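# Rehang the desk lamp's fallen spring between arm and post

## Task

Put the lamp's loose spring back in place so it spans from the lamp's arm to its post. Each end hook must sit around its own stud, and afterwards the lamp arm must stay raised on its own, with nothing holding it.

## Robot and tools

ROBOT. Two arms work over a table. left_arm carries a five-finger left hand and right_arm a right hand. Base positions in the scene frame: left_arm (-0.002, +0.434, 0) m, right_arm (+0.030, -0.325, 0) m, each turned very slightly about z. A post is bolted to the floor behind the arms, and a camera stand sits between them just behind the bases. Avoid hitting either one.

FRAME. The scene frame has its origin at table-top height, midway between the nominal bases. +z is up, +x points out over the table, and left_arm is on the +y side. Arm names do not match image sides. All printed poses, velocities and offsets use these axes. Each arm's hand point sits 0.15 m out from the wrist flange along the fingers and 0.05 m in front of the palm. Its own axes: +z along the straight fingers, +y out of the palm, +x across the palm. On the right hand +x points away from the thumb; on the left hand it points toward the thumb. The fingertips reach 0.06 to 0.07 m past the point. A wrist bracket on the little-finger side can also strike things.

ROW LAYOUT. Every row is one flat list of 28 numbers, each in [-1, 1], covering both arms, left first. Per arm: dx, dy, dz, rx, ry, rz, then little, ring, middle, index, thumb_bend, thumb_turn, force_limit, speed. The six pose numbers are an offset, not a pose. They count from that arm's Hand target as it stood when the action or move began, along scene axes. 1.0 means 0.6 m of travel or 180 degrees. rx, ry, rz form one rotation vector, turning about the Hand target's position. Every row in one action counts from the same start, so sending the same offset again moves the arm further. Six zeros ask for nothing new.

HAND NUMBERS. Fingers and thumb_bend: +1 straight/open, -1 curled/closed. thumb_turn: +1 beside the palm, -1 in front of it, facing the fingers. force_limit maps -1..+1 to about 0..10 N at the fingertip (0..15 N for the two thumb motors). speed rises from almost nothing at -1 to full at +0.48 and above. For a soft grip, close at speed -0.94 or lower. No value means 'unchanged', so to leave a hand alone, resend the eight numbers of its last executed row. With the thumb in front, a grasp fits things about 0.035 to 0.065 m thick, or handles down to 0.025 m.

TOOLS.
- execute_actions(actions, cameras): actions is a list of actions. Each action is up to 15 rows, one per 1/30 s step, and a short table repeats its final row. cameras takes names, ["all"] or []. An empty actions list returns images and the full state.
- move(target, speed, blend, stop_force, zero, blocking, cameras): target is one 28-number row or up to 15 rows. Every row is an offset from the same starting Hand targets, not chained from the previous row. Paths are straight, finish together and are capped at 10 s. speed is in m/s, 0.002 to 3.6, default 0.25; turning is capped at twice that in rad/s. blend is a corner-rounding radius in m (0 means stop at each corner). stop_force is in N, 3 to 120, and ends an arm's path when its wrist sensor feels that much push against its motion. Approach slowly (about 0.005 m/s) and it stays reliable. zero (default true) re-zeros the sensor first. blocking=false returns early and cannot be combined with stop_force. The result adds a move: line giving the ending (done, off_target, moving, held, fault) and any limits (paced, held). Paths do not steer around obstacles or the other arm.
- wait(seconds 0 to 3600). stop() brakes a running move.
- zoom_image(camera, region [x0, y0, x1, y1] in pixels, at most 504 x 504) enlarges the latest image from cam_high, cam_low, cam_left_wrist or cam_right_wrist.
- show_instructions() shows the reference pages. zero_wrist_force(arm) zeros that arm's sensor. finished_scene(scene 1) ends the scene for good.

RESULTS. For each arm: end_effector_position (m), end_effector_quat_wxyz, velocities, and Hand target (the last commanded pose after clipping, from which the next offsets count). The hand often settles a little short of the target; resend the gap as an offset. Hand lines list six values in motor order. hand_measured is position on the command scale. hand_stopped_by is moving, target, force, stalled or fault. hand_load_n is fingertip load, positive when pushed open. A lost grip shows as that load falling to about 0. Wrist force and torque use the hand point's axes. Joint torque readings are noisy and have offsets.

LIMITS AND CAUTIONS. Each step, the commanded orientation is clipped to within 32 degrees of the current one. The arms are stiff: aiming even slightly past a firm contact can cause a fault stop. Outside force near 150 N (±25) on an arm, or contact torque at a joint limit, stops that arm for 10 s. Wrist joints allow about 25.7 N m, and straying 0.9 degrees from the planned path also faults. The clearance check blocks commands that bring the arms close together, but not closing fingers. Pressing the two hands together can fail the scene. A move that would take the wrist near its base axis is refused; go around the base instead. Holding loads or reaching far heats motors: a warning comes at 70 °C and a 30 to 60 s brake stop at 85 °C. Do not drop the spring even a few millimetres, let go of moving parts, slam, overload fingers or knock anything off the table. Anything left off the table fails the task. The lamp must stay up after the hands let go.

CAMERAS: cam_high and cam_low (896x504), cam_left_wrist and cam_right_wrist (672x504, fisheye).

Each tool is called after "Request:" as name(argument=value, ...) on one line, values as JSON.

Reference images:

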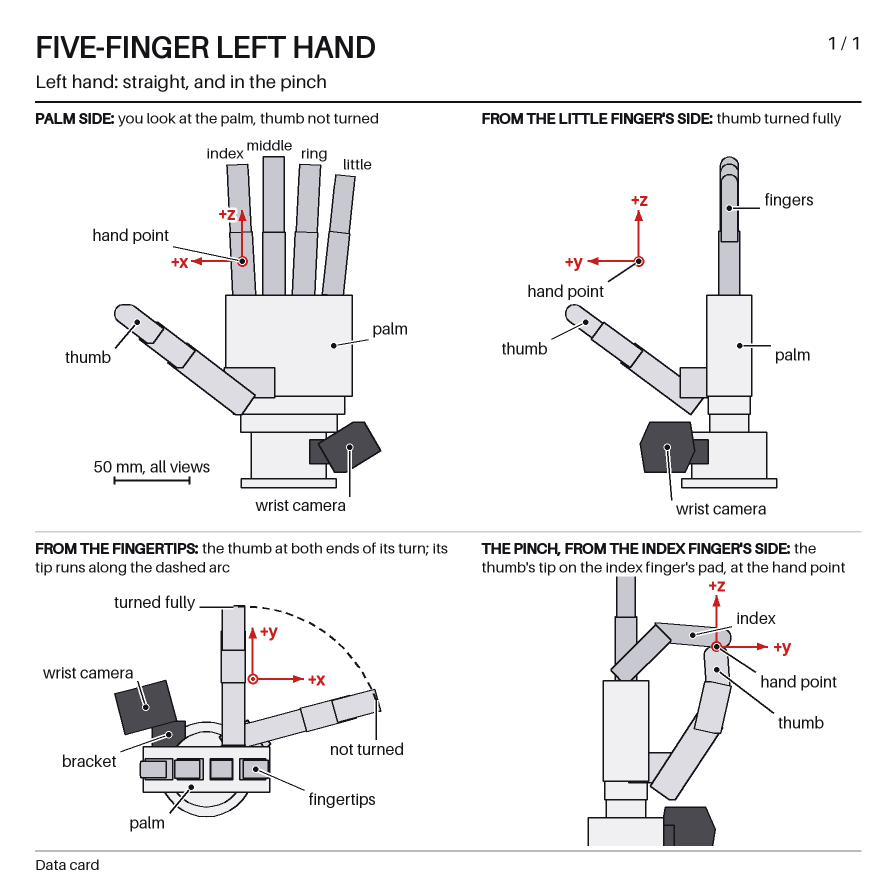

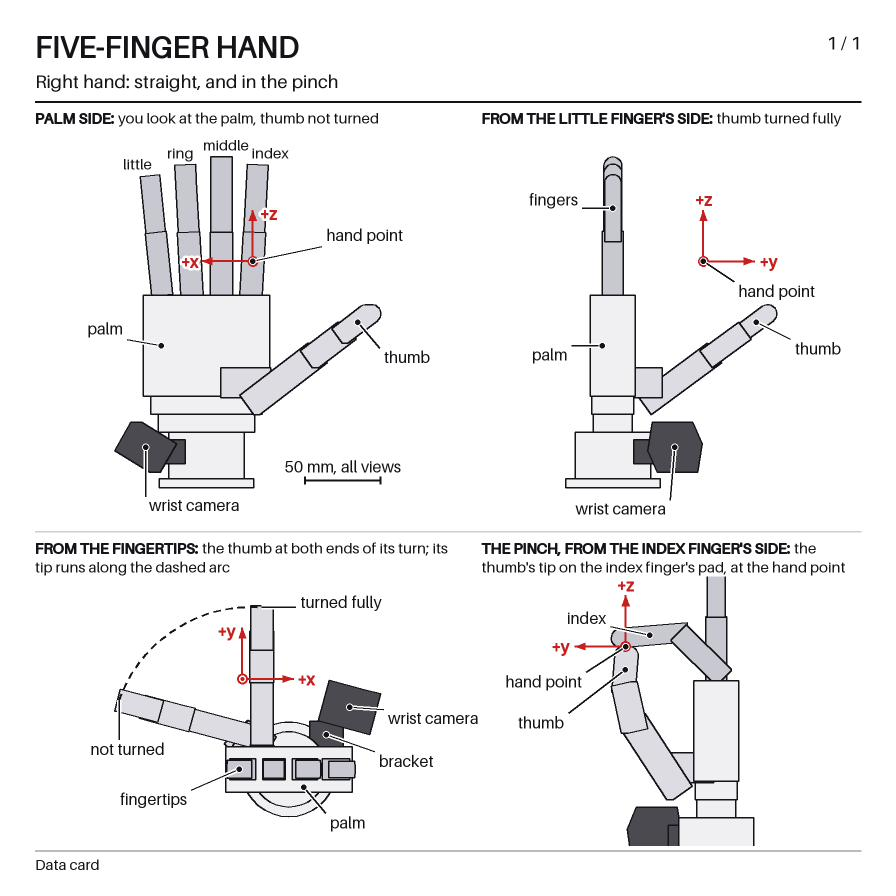

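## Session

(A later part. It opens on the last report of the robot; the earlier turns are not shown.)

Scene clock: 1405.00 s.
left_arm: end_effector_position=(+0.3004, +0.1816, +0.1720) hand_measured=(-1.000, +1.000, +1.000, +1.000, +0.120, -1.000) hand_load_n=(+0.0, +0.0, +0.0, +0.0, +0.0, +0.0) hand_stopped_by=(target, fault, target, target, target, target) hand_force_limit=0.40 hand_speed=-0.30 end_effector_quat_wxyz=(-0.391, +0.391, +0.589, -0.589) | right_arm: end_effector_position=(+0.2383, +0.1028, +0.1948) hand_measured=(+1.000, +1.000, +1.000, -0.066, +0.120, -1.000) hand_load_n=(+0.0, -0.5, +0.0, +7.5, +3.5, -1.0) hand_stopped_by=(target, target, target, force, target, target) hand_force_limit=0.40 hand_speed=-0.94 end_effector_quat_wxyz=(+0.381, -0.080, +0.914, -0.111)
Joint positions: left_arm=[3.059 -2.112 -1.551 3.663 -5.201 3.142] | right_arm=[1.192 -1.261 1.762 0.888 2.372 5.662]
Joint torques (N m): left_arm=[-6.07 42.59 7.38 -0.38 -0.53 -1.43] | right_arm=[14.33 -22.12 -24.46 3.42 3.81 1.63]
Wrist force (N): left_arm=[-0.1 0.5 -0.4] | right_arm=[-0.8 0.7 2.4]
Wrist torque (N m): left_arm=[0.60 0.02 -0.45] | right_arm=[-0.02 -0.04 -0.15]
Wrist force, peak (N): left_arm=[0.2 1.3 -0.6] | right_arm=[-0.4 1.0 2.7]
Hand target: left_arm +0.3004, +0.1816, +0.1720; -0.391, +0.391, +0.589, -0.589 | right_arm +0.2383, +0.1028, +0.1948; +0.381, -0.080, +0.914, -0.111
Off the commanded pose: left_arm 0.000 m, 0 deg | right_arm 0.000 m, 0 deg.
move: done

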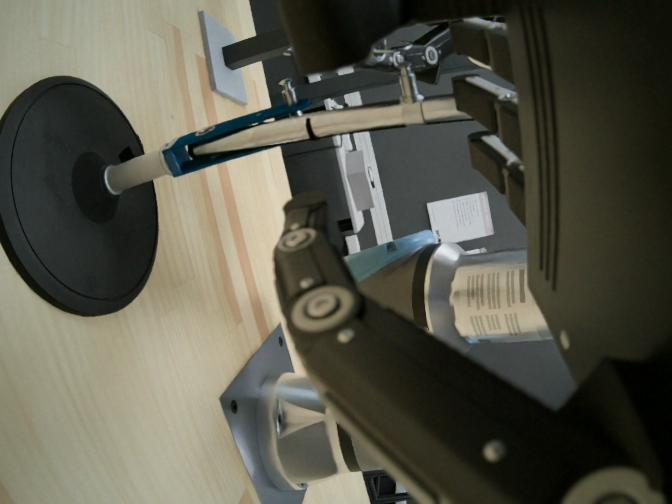

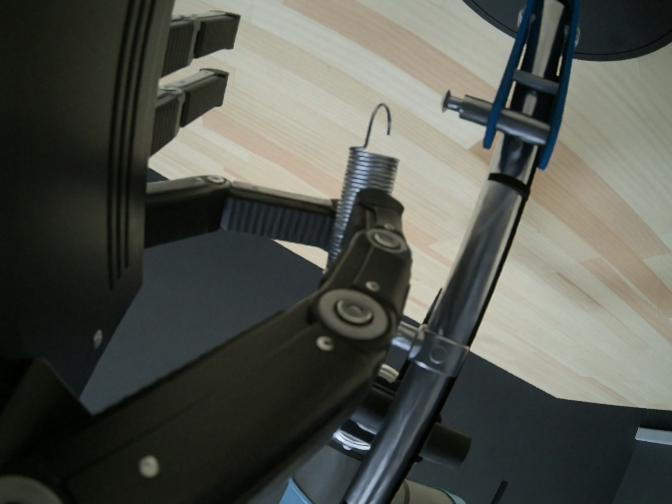

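Request:
move(target=[[0,0,0,0,0,0,-1,1,1,1,0.12,-1,0.4,-0.3,0.0011,0.0005,-0.0027,-0.0065,0.0154,0,1,1,1,-0.5,0.12,-1,0.4,-0.94],[0,0,0,0,0,0,-1,1,1,1,0.12,-1,0.4,-0.3,-0.0047,0.0143,-0.0027,-0.0065,0.0154,0,1,1,1,-0.5,0.12,-1,0.4,-0.94]], speed=0.02, cameras=["cam_left_wrist", "cam_right_wrist"])

Request:
zoom_image(camera="cam_left_wrist", region=[380, 40, 430, 90])

Request:
zoom_image(camera="cam_left_wrist", region=[245, 30, 315, 100])

Request:
zoom_image(camera="cam_right_wrist", region=[365, 95, 405, 145])

Scene clock: 1425.90 s.
left_arm: end_effector_position=(+0.3004, +0.1816, +0.1720) hand_measured=(-1.000, +1.000, +1.000, +1.000, +0.120, -1.000) hand_load_n=(+0.0, +0.0, +0.0, +0.0, +0.0, +0.0) hand_stopped_by=(target, fault, target, target, target, target) hand_force_limit=0.40 hand_speed=-0.30 end_effector_quat_wxyz=(-0.391, +0.391, +0.589, -0.589) | right_arm: end_effector_position=(+0.2355, +0.1113, +0.1932) hand_measured=(+1.000, +1.000, +1.000, -0.066, +0.120, -1.000) hand_load_n=(+0.0, +0.0, +0.0, +7.5, +3.0, -1.0) hand_stopped_by=(target, target, target, force, target, target) hand_force_limit=0.40 hand_speed=-0.94 end_effector_quat_wxyz=(+0.358, -0.086, +0.922, -0.119)
Joint positions: left_arm=[3.059 -2.112 -1.551 3.663 -5.201 3.142] | right_arm=[1.19 -1.237 1.716 0.951 2.334 5.668]
Joint torques (N m): left_arm=[-5.3 42.2 7.84 -0.45 -0.58 -1.44] | right_arm=[15.25 -24.78 -26.22 2.99 3.7 1.7]
Wrist force (N): left_arm=[0.1 0.5 -0.6] | right_arm=[-0.7 0.6 2.2]
Wrist torque (N m): left_arm=[0.64 -0.03 -0.43] | right_arm=[-0.02 -0.03 -0.13]
Wrist force, peak (N): left_arm=[0.3 1.3 -0.4] | right_arm=[-0.5 0.6 2.7]
Hand target: left_arm +0.3004, +0.1816, +0.1720; -0.391, +0.391, +0.589, -0.589 | right_arm +0.2355, +0.1114, +0.1932; +0.358, -0.086, +0.922, -0.119
Off the commanded pose: left_arm 0.000 m, 0 deg | right_arm 0.000 m, 0 deg.
move: done

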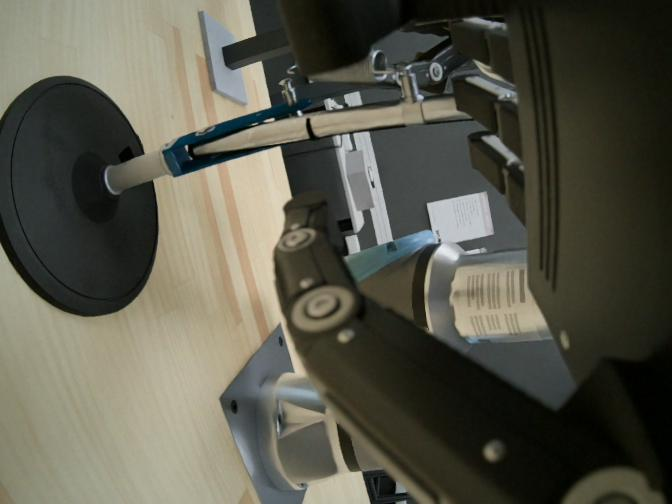

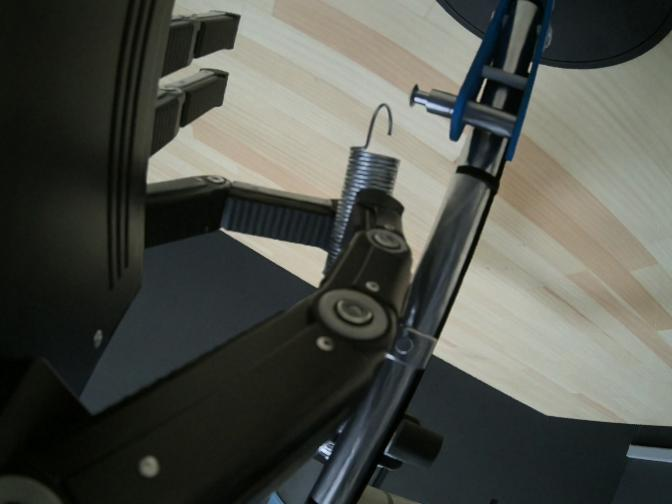

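Scaled by 10.080 from the camera's image (finer frame: 960x720).

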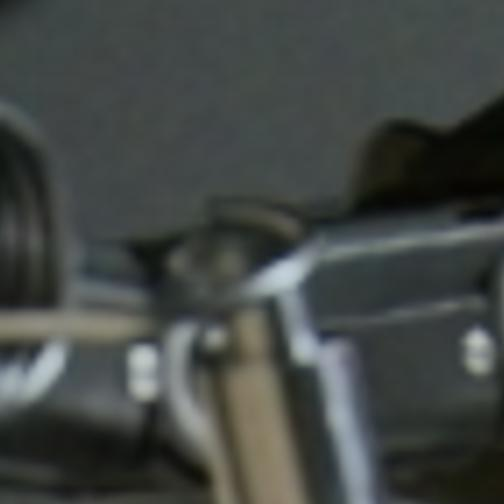

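Scaled by 7.200 from the camera's image (finer frame: 960x720).

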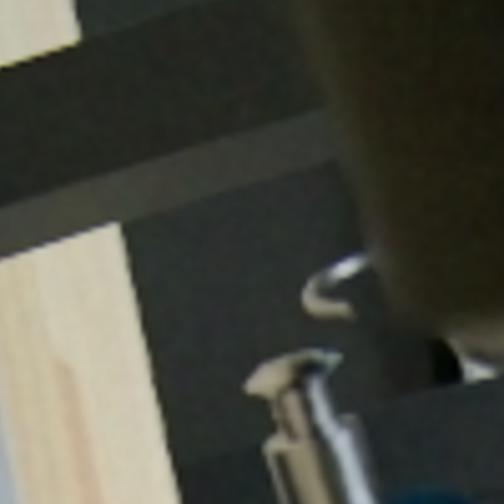

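Scaled by 10.080 from the camera's image (finer frame: 960x720).

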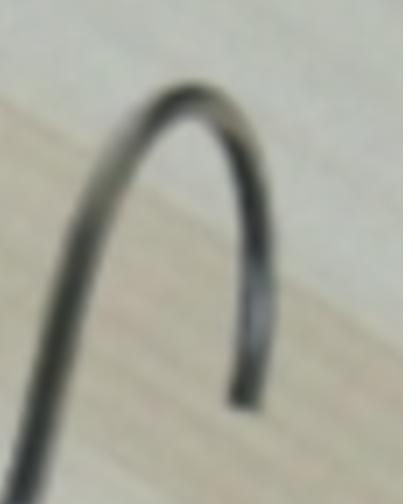

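Request:
move(target=[[0,0,0,0,0,0,-1,1,1,1,0.12,-1,0.4,-0.3,0.0026,-0.0061,0,0,0,0,1,1,1,-0.5,0.12,-1,0.4,-0.94],[0,0,0,0,0,0,-1,1,1,1,0.12,-1,0.4,-0.3,0.0046,-0.0053,0.0040,0,0,0,1,1,1,-0.5,0.12,-1,0.4,-0.94],[0,0,0,0,0,0,-1,1,1,1,0.12,-1,0.4,-0.3,0.0020,0.0008,0.0040,0,0,0,1,1,1,-0.5,0.12,-1,0.4,-0.94]], speed=0.02, cameras=["cam_left_wrist", "cam_right_wrist"])

Request:
zoom_image(camera="cam_left_wrist", region=[380, 40, 430, 90])

Request:
zoom_image(camera="cam_left_wrist", region=[245, 30, 315, 100])

Request:
zoom_image(camera="cam_right_wrist", region=[365, 95, 405, 145])

Scene clock: 1432.93 s.
left_arm: end_effector_position=(+0.3004, +0.1816, +0.1720) hand_measured=(-1.000, +1.000, +1.000, +1.000, +0.120, -1.000) hand_load_n=(+0.0, +0.0, +0.0, +0.0, +0.0, +0.0) hand_stopped_by=(target, fault, target, target, target, target) hand_force_limit=0.40 hand_speed=-0.30 end_effector_quat_wxyz=(-0.391, +0.391, +0.589, -0.589) | right_arm: end_effector_position=(+0.2367, +0.1118, +0.1956) hand_measured=(+1.000, +1.000, +1.000, -0.066, +0.120, -1.000) hand_load_n=(+0.0, +0.0, +0.0, +7.5, +3.0, -1.0) hand_stopped_by=(target, target, target, force, target, target) hand_force_limit=0.40 hand_speed=-0.94 end_effector_quat_wxyz=(+0.358, -0.086, +0.922, -0.119)
Joint positions: left_arm=[3.059 -2.112 -1.551 3.663 -5.201 3.142] | right_arm=[1.188 -1.239 1.711 0.955 2.334 5.664]
Joint torques (N m): left_arm=[-5.87 42.33 7.47 -0.52 -0.62 -1.49] | right_arm=[15.35 -23.42 -25.89 3.3 4.01 1.87]
Wrist force (N): left_arm=[0.1 0.5 -0.3] | right_arm=[-0.7 0.9 2.2]
Wrist torque (N m): left_arm=[0.62 -0.01 -0.43] | right_arm=[0.02 -0.05 -0.12]
Wrist force, peak (N): left_arm=[-0.1 1.5 -0.3] | right_arm=[-0.6 0.6 2.7]
Hand target: left_arm +0.3004, +0.1816, +0.1720; -0.391, +0.391, +0.589, -0.589 | right_arm +0.2367, +0.1118, +0.1956; +0.358, -0.086, +0.922, -0.119
Off the commanded pose: left_arm 0.000 m, 0 deg | right_arm 0.000 m, 0 deg.
move: done

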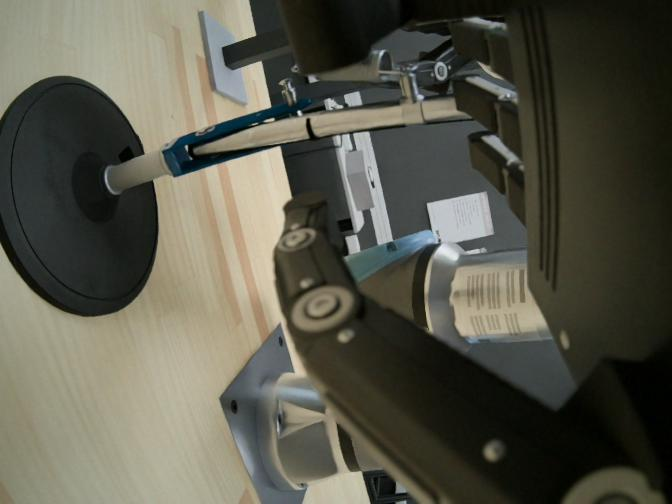

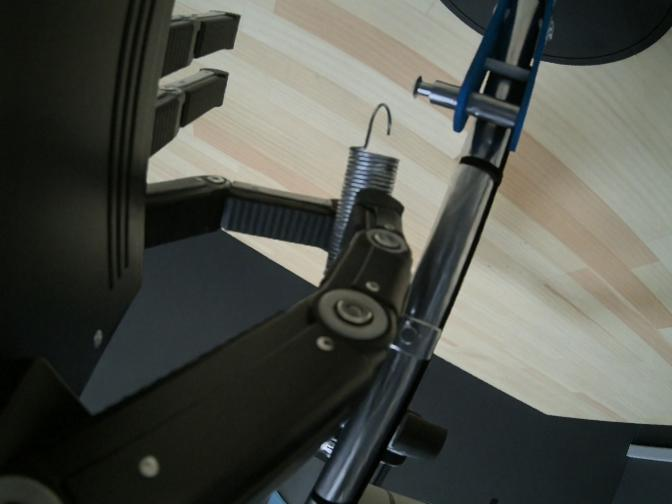

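Scaled by 10.080 from the camera's image (finer frame: 960x720).

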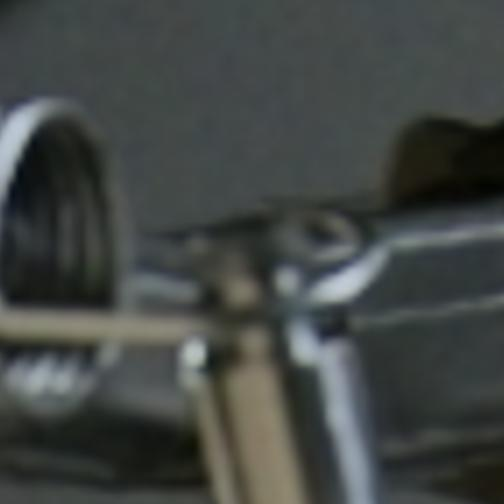

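Scaled by 7.200 from the camera's image (finer frame: 960x720).

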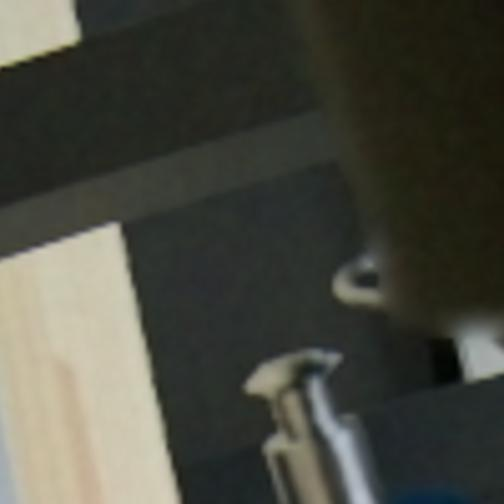

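Scaled by 10.080 from the camera's image (finer frame: 960x720).

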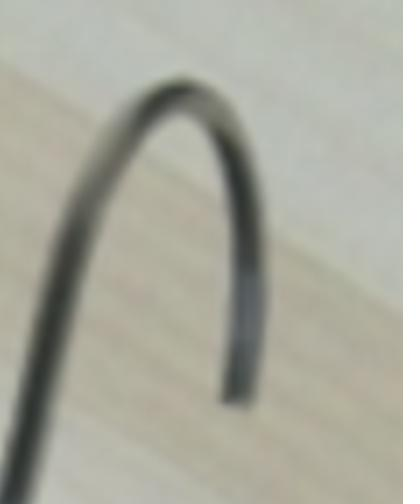

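Request:
move(target=[0,0,0,0,0,0,-1,1,1,1,0.12,-1,0.4,-0.3,-0.00227,0.00537,0,0,0,0,1,1,1,-0.5,0.12,-1,0.4,-0.94], speed=0.01, stop_force=3, cameras=["cam_left_wrist", "cam_right_wrist"])

Request:
zoom_image(camera="cam_left_wrist", region=[380, 40, 430, 90])

Request:
zoom_image(camera="cam_left_wrist", region=[245, 30, 315, 100])

Request:
zoom_image(camera="cam_right_wrist", region=[365, 70, 425, 145])

Scene clock: 1437.57 s.
left_arm: end_effector_position=(+0.3004, +0.1816, +0.1720) hand_measured=(-1.000, +1.000, +1.000, +1.000, +0.120, -1.000) hand_load_n=(+0.0, +0.0, +0.0, +0.0, +0.5, +0.0) hand_stopped_by=(target, fault, target, target, target, target) hand_force_limit=0.40 hand_speed=-0.30 end_effector_quat_wxyz=(-0.391, +0.391, +0.589, -0.589) | right_arm: end_effector_position=(+0.2365, +0.1122, +0.1956) hand_measured=(+1.000, +1.000, +1.000, -0.066, +0.120, -1.000) hand_load_n=(+0.0, +0.0, +0.0, +7.5, +3.5, -1.0) hand_stopped_by=(target, target, target, force, target, target) hand_force_limit=0.40 hand_speed=-0.94 end_effector_quat_wxyz=(+0.358, -0.086, +0.922, -0.119)
Joint positions: left_arm=[3.059 -2.112 -1.551 3.663 -5.201 3.142] | right_arm=[1.189 -1.238 1.71 0.956 2.334 5.666]
Joint torques (N m): left_arm=[-5.82 42.42 7.45 -0.47 -0.66 -1.45] | right_arm=[-15 -36.93 -5.12 0.71 -0.45 -1.68]
Wrist force (N): left_arm=[0.4 0.9 -0.6] | right_arm=[-0.4 0.5 2.3]
Wrist torque (N m): left_arm=[0.63 -0.05 -0.42] | right_arm=[-0.04 -0.08 -0.08]
Wrist force, peak (N): left_arm=[0.1 0.9 -0.9] | right_arm=[-0.3 0.5 2.7]
Hand target: left_arm +0.3004, +0.1816, +0.1720; -0.391, +0.391, +0.589, -0.589 | right_arm +0.2365, +0.1122, +0.1956; +0.358, -0.086, +0.922, -0.119 (not the last commanded pose)
Off the commanded pose: left_arm 0.000 m, 0 deg | right_arm 0.003 m, 0 deg.
move: held (right_arm; a check stopped the path); limits=held
pose unreachable (right arm): on one or more control steps of this call, first in action 0 (counted from 0), this arm could not follow its commanded pose, so it was not sent that pose on those steps. It may still have moved: this result reports where it is.
cause: moving toward the commanded pose would bring a part of the arm too close to another arm (a part of this arm just beyond joint 4 (wrist 1) and a part of the left arm just beyond its joint 2 (shoulder lift), 5 mm apart when this arm was first held).

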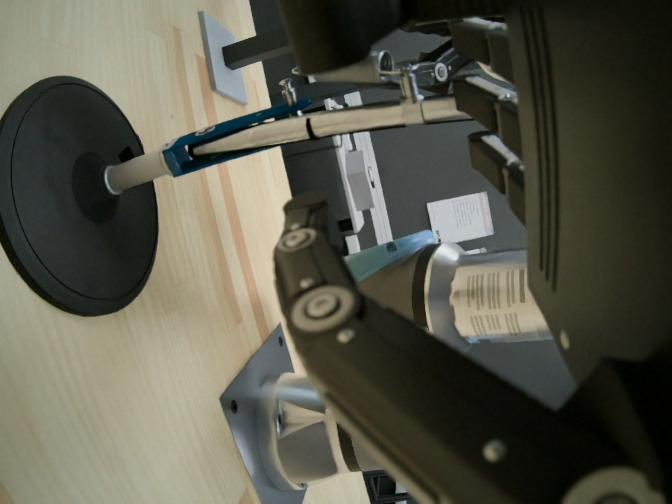

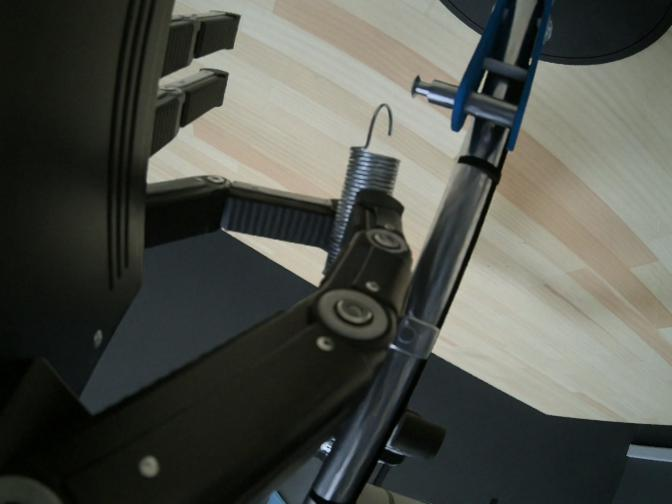

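Scaled by 10.080 from the camera's image (finer frame: 960x720).

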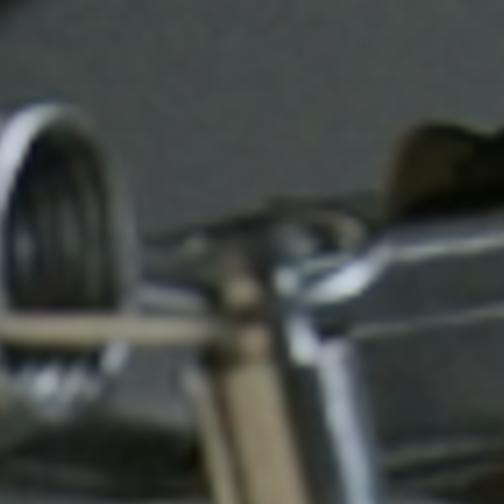

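Scaled by 7.200 from the camera's image (finer frame: 960x720).

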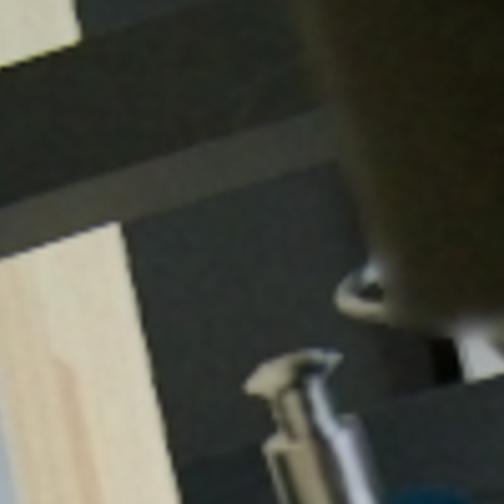

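Scaled by 6.720 from the camera's image (finer frame: 960x720).

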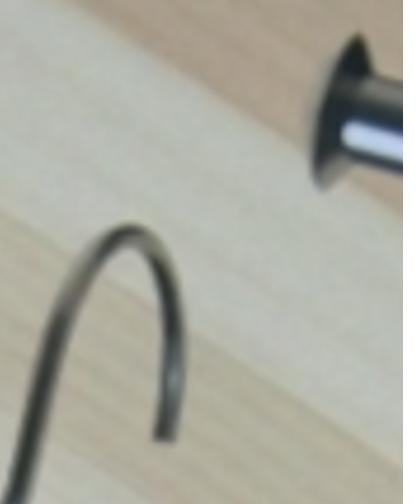

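Request:
move(target=[[0,0,0,0,0,0,-1,1,1,1,0.12,-1,0.4,-0.3,0,0,0,0.0092,0.0068,0.0191,1,1,1,-0.5,0.12,-1,0.4,-0.94],[0,0,0,0,0,0,-1,1,1,1,0.12,-1,0.4,-0.3,-0.00195,0.0046,0,0.0092,0.0068,0.0191,1,1,1,-0.5,0.12,-1,0.4,-0.94]], speed=0.01, cameras=["cam_left_wrist", "cam_right_wrist"])

Request:
zoom_image(camera="cam_left_wrist", region=[380, 40, 430, 90])

Request:
zoom_image(camera="cam_left_wrist", region=[245, 30, 315, 100])

Request:
zoom_image(camera="cam_right_wrist", region=[365, 70, 425, 145])

Scene clock: 1448.90 s.
left_arm: end_effector_position=(+0.3004, +0.1816, +0.1720) hand_measured=(-1.000, +1.000, +1.000, +1.000, +0.120, -1.000) hand_load_n=(+0.0, +0.0, -0.5, +0.0, +0.0, +0.0) hand_stopped_by=(target, fault, target, target, target, target) hand_force_limit=0.40 hand_speed=-0.30 end_effector_quat_wxyz=(-0.391, +0.391, +0.589, -0.589) | right_arm: end_effector_position=(+0.2354, +0.1149, +0.1956) hand_measured=(+1.000, +1.000, +1.000, -0.066, +0.120, -1.000) hand_load_n=(+0.0, +0.0, +0.0, +8.0, +3.0, -1.0) hand_stopped_by=(target, target, target, force, target, target) hand_force_limit=0.40 hand_speed=-0.94 end_effector_quat_wxyz=(+0.353, -0.110, +0.925, -0.094)
Joint positions: left_arm=[3.059 -2.112 -1.551 3.663 -5.201 3.142] | right_arm=[1.164 -1.284 1.74 0.883 2.288 5.56]
Joint torques (N m): left_arm=[-5.58 42.39 7.67 -0.5 -0.55 -1.43] | right_arm=[14.63 -20.81 -25.94 3.13 3.82 1.63]
Wrist force (N): left_arm=[0.1 0.8 -0.4] | right_arm=[-0.6 0.4 2.6]
Wrist torque (N m): left_arm=[0.61 -0.01 -0.43] | right_arm=[-0.05 -0.07 -0.13]
Wrist force, peak (N): left_arm=[0.8 1.2 -0.7] | right_arm=[-0.7 1.0 2.6]
Hand target: left_arm +0.3004, +0.1816, +0.1720; -0.391, +0.391, +0.589, -0.589 | right_arm +0.2354, +0.1149, +0.1956; +0.353, -0.110, +0.925, -0.094
Off the commanded pose: left_arm 0.000 m, 0 deg | right_arm 0.000 m, 0 deg.
move: done

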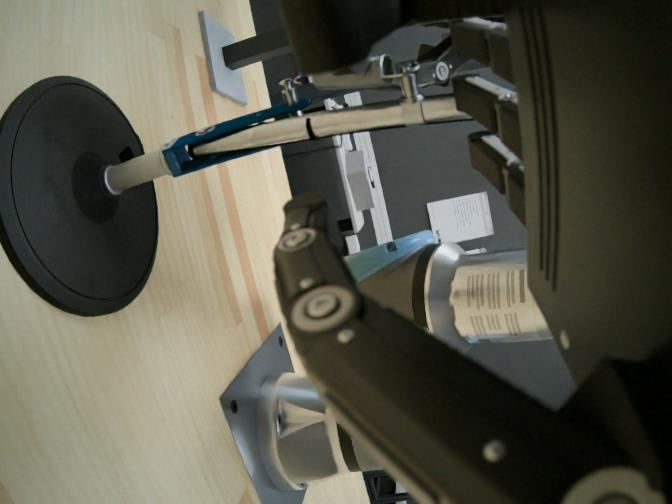

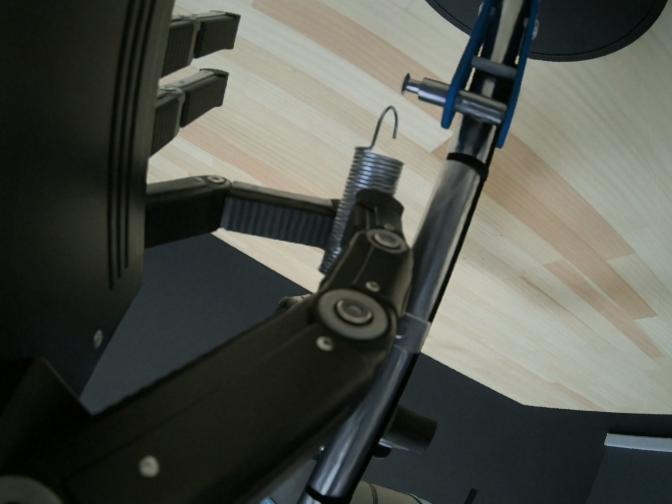

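Scaled by 10.080 from the camera's image (finer frame: 960x720).

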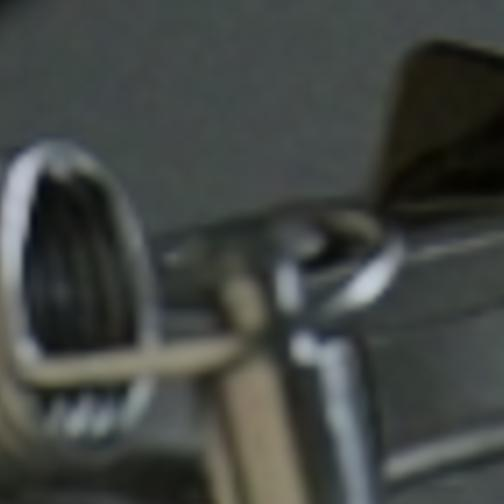

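Scaled by 7.200 from the camera's image (finer frame: 960x720).

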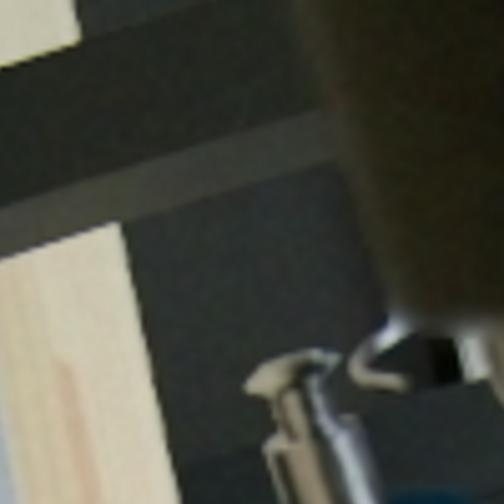

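Scaled by 6.720 from the camera's image (finer frame: 960x720).

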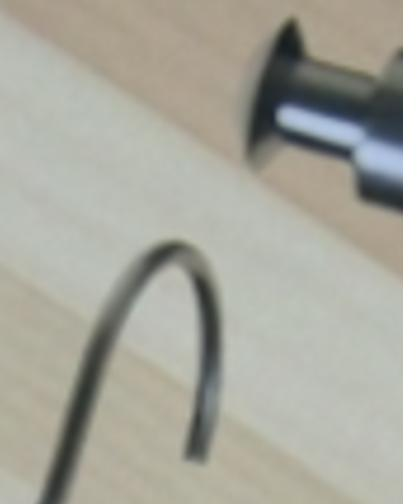

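Request:
move(target=[[0,0,0,0,0,0,-1,1,1,1,0.12,-1,0.4,-0.3,0.0045,-0.0107,0,0,0,0,1,1,1,-0.5,0.12,-1,0.4,-0.94],[0,0,0,0,0,0,-1,1,1,1,0.12,-1,0.4,-0.3,-0.0012,-0.0131,-0.0043,0.0065,-0.0154,0,1,1,1,-0.5,0.12,-1,0.4,-0.94]], speed=0.02, cameras=["cam_left_wrist", "cam_right_wrist"])

Request:
zoom_image(camera="cam_left_wrist", region=[380, 30, 430, 80])

Request:
zoom_image(camera="cam_left_wrist", region=[245, 30, 315, 100])

Request:
zoom_image(camera="cam_right_wrist", region=[365, 70, 445, 145])

Scene clock: 1471.23 s.
left_arm: end_effector_position=(+0.3004, +0.1816, +0.1720) hand_measured=(-1.000, +1.000, +1.000, +1.000, +0.120, -1.000) hand_load_n=(+0.0, +0.0, +0.0, +0.0, +0.0, +0.0) hand_stopped_by=(target, fault, target, target, target, target) hand_force_limit=0.40 hand_speed=-0.30 end_effector_quat_wxyz=(-0.391, +0.391, +0.589, -0.589) | right_arm: end_effector_position=(+0.2346, +0.1071, +0.1930) hand_measured=(+1.000, +1.000, +1.000, -0.066, +0.120, -1.000) hand_load_n=(+0.0, +0.0, +0.0, +7.5, +3.0, -1.0) hand_stopped_by=(target, target, target, force, target, target) hand_force_limit=0.40 hand_speed=-0.94 end_effector_quat_wxyz=(+0.376, -0.104, +0.917, -0.087)
Joint positions: left_arm=[3.059 -2.112 -1.551 3.663 -5.201 3.142] | right_arm=[1.175 -1.303 1.791 0.815 2.326 5.563]
Joint torques (N m): left_arm=[-5.92 41.86 7.33 -0.51 -0.61 -1.44] | right_arm=[16.33 -35.16 -5.87 0.71 3.81 1.48]
Wrist force (N): left_arm=[0.0 0.8 -0.6] | right_arm=[-0.6 1.0 2.4]
Wrist torque (N m): left_arm=[0.62 0.00 -0.44] | right_arm=[0.02 -0.06 -0.13]
Wrist force, peak (N): left_arm=[0.1 1.3 -0.8] | right_arm=[-0.7 0.8 2.6]
Hand target: left_arm +0.3004, +0.1816, +0.1720; -0.391, +0.391, +0.589, -0.589 | right_arm +0.2346, +0.1071, +0.1930; +0.376, -0.104, +0.917, -0.087
Off the commanded pose: left_arm 0.000 m, 0 deg | right_arm 0.000 m, 0 deg.
move: done

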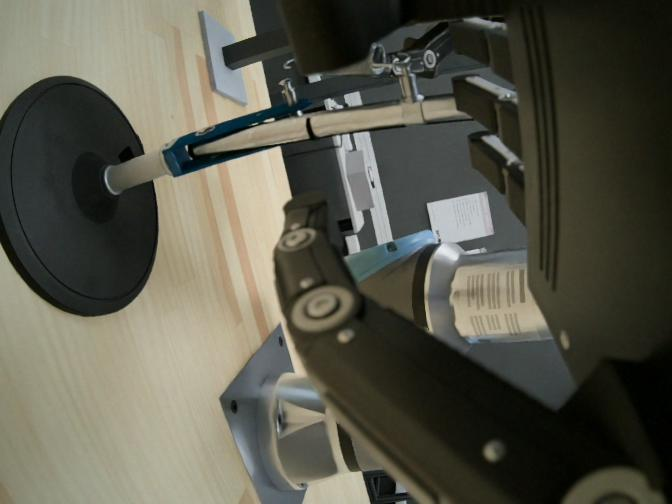

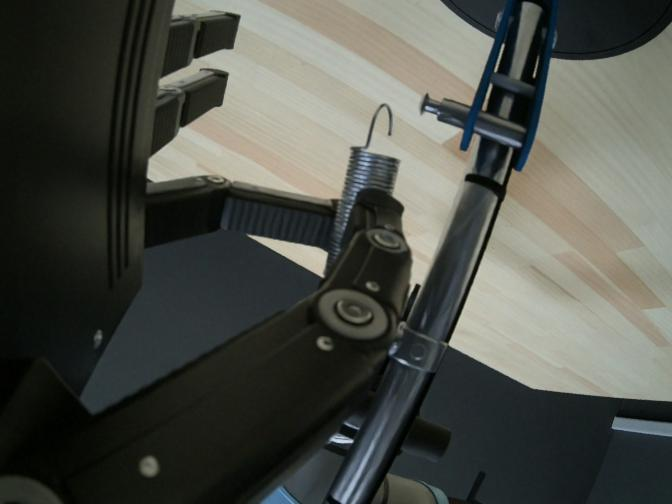

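Scaled by 10.080 from the camera's image (finer frame: 960x720).

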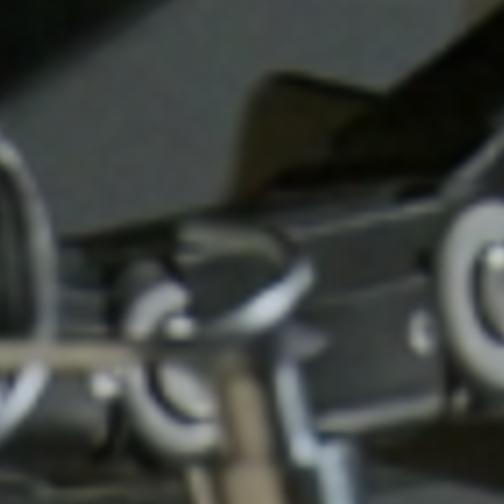

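Scaled by 7.200 from the camera's image (finer frame: 960x720).

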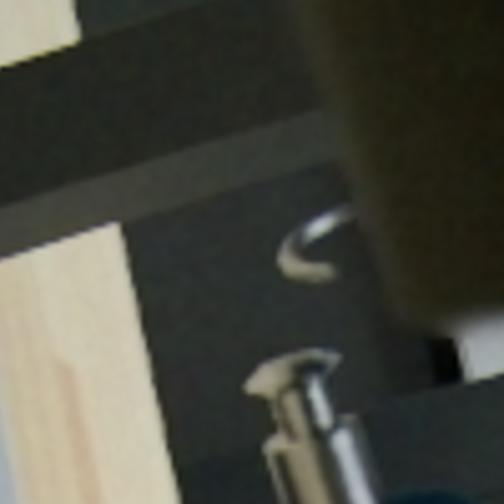

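Scaled by 6.300 from the camera's image (finer frame: 960x720).

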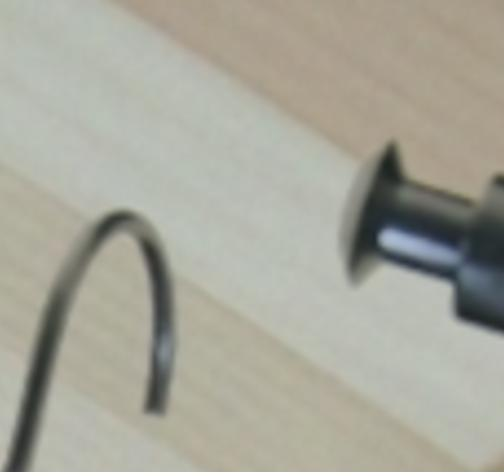

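Request:
move(target=[[0,0,0,0,0,0,-1,1,1,1,0.12,-1,0.4,-0.3,0,0,0.0017,0,0,0,1,1,1,-0.5,0.12,-1,0.4,-0.94],[0,0,0,0,0,0,-1,1,1,1,0.12,-1,0.4,-0.3,-0.0026,0.0061,0.0017,0,0,0,1,1,1,-0.5,0.12,-1,0.4,-0.94]], speed=0.02, cameras=["cam_left_wrist", "cam_right_wrist"])

Request:
zoom_image(camera="cam_left_wrist", region=[380, 40, 430, 90])

Request:
zoom_image(camera="cam_right_wrist", region=[365, 70, 445, 145])

Scene clock: 1474.70 s.
left_arm: end_effector_position=(+0.3004, +0.1816, +0.1720) hand_measured=(-1.000, +1.000, +1.000, +1.000, +0.120, -1.000) hand_load_n=(+0.0, +0.0, +0.0, +0.0, +0.0, +0.0) hand_stopped_by=(target, fault, target, target, target, target) hand_force_limit=0.40 hand_speed=-0.30 end_effector_quat_wxyz=(-0.391, +0.391, +0.589, -0.589) | right_arm: end_effector_position=(+0.2331, +0.1107, +0.1941) hand_measured=(+1.000, +1.000, +1.000, -0.066, +0.120, -1.000) hand_load_n=(+0.0, +0.0, +0.0, +7.5, +3.0, -1.0) hand_stopped_by=(target, target, target, force, target, target) hand_force_limit=0.40 hand_speed=-0.94 end_effector_quat_wxyz=(+0.376, -0.104, +0.917, -0.087)
Joint positions: left_arm=[3.059 -2.112 -1.551 3.663 -5.201 3.142] | right_arm=[1.183 -1.295 1.779 0.826 2.328 5.573]
Joint torques (N m): left_arm=[-5.53 42.54 7.39 -0.47 -0.58 -1.44] | right_arm=[16.91 -21.75 -23.52 2.91 3.88 1.84]
Wrist force (N): left_arm=[-0.2 0.0 -0.4] | right_arm=[-0.6 0.6 2.3]
Wrist torque (N m): left_arm=[0.55 0.04 -0.44] | right_arm=[-0.03 -0.06 -0.14]
Wrist force, peak (N): left_arm=[0.2 1.2 -0.7] | right_arm=[-0.9 0.7 2.8]
Hand target: left_arm +0.3004, +0.1816, +0.1720; -0.391, +0.391, +0.589, -0.589 | right_arm +0.2331, +0.1107, +0.1940; +0.376, -0.104, +0.917, -0.087
Off the commanded pose: left_arm 0.000 m, 0 deg | right_arm 0.000 m, 0 deg.
move: done

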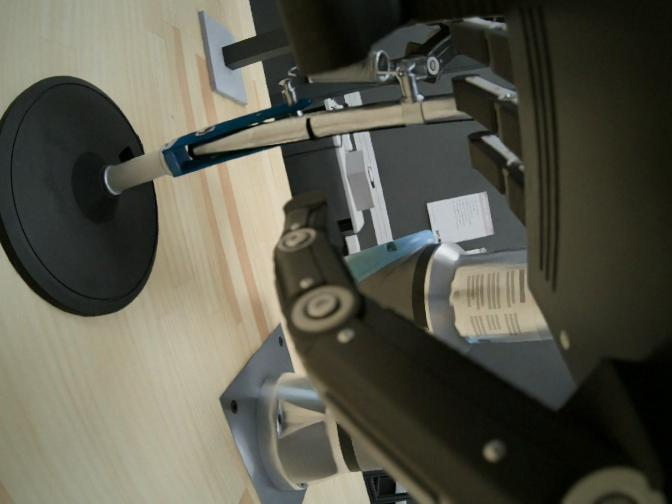

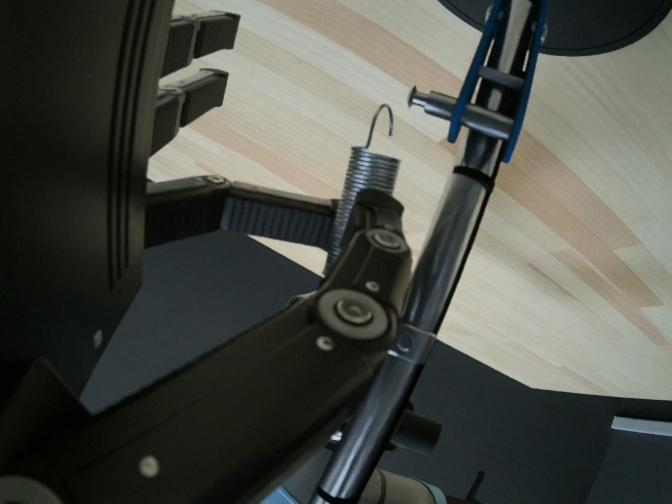

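Scaled by 10.080 from the camera's image (finer frame: 960x720).

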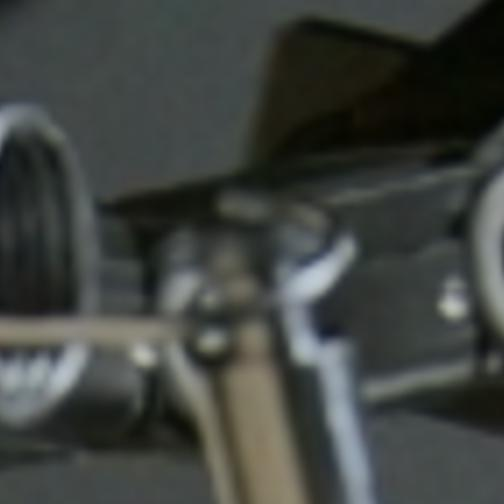

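Scaled by 6.300 from the camera's image (finer frame: 960x720).

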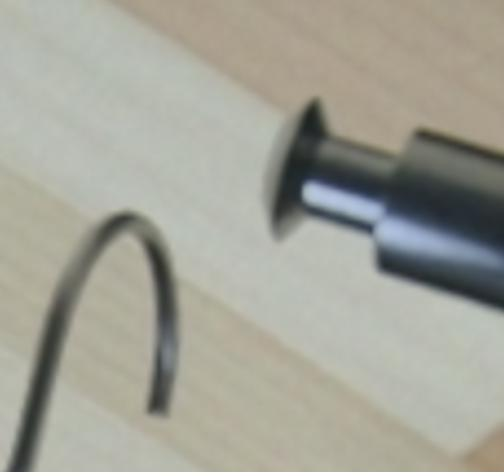

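Request:
move(target=[0,0,0,0,0,0,-1,1,1,1,0.12,-1,0.4,-0.3,-0.0013,0.0031,0,0,0,0,1,1,1,-0.5,0.12,-1,0.4,-0.94], speed=0.01, cameras=["cam_left_wrist", "cam_right_wrist"])

Request:
zoom_image(camera="cam_left_wrist", region=[380, 40, 430, 90])

Request:
zoom_image(camera="cam_right_wrist", region=[365, 70, 445, 145])

Scene clock: 1478.37 s.
left_arm: end_effector_position=(+0.3004, +0.1816, +0.1720) hand_measured=(-1.000, +1.000, +1.000, +1.000, +0.120, -1.000) hand_load_n=(+0.0, +0.0, +0.0, +0.0, +0.0, +0.0) hand_stopped_by=(target, fault, target, target, target, target) hand_force_limit=0.40 hand_speed=-0.30 end_effector_quat_wxyz=(-0.391, +0.391, +0.589, -0.589) | right_arm: end_effector_position=(+0.2323, +0.1125, +0.1940) hand_measured=(+1.000, +1.000, +1.000, -0.066, +0.120, -1.000) hand_load_n=(+0.0, +0.0, +0.0, +7.5, +3.0, -1.0) hand_stopped_by=(target, target, target, force, target, target) hand_force_limit=0.40 hand_speed=-0.94 end_effector_quat_wxyz=(+0.376, -0.104, +0.917, -0.087)
Joint positions: left_arm=[3.059 -2.112 -1.551 3.663 -5.201 3.142] | right_arm=[1.187 -1.29 1.774 0.83 2.329 5.578]
Joint torques (N m): left_arm=[-5.42 42.08 7.48 -0.51 -0.59 -1.57] | right_arm=[14.03 -21.58 -25.15 3.08 3.6 1.69]
Wrist force (N): left_arm=[-0.2 1.0 -0.2] | right_arm=[-0.7 0.5 2.5]
Wrist torque (N m): left_arm=[0.62 0.05 -0.46] | right_arm=[-0.06 -0.04 -0.15]
Wrist force, peak (N): left_arm=[0.1 1.2 -0.7] | right_arm=[-0.2 0.7 2.8]
Hand target: left_arm +0.3004, +0.1816, +0.1720; -0.391, +0.391, +0.589, -0.589 | right_arm +0.2323, +0.1126, +0.1940; +0.376, -0.104, +0.917, -0.087
Off the commanded pose: left_arm 0.000 m, 0 deg | right_arm 0.000 m, 0 deg.
move: done

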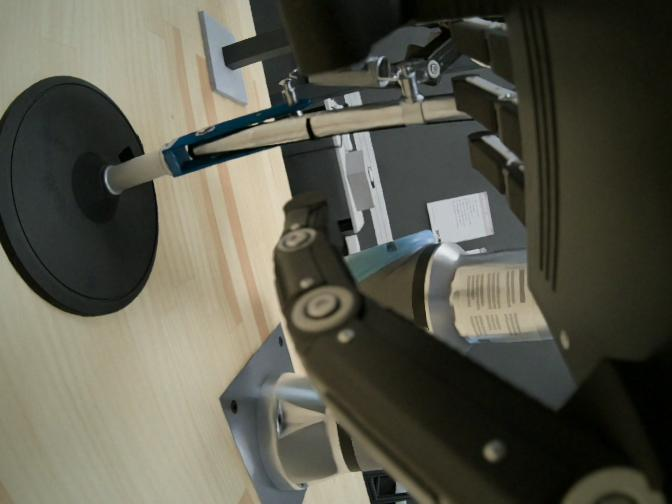

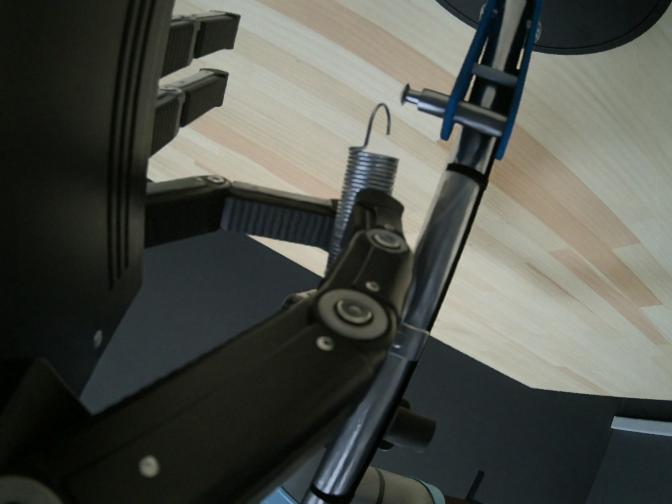

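Scaled by 10.080 from the camera's image (finer frame: 960x720).

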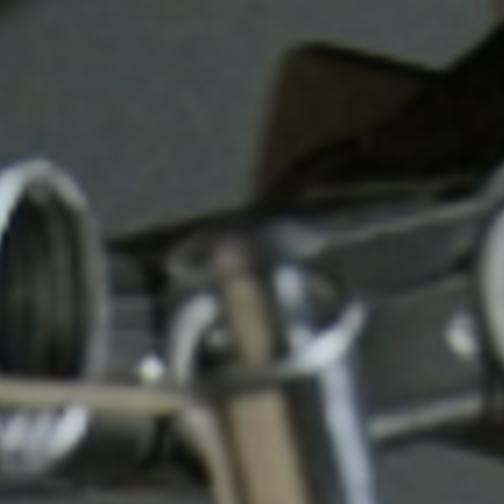

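Scaled by 6.300 from the camera's image (finer frame: 960x720).

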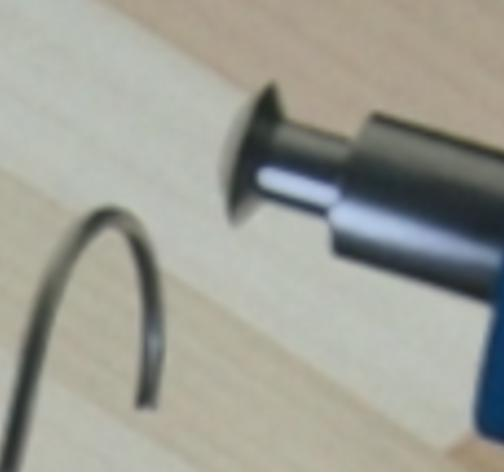

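Request:
zoom_image(camera="cam_left_wrist", region=[260, 50, 320, 110])

Scaled by 8.400 from the camera's image (finer frame: 960x720).

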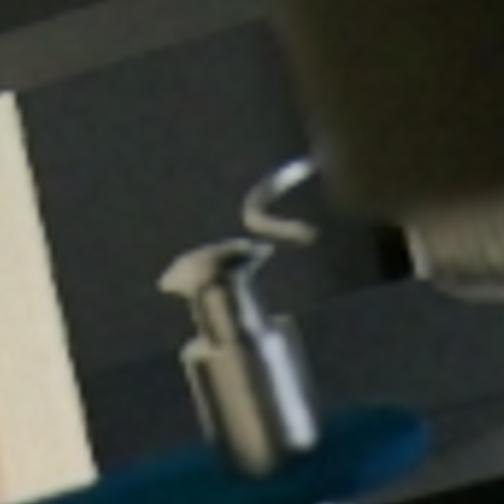

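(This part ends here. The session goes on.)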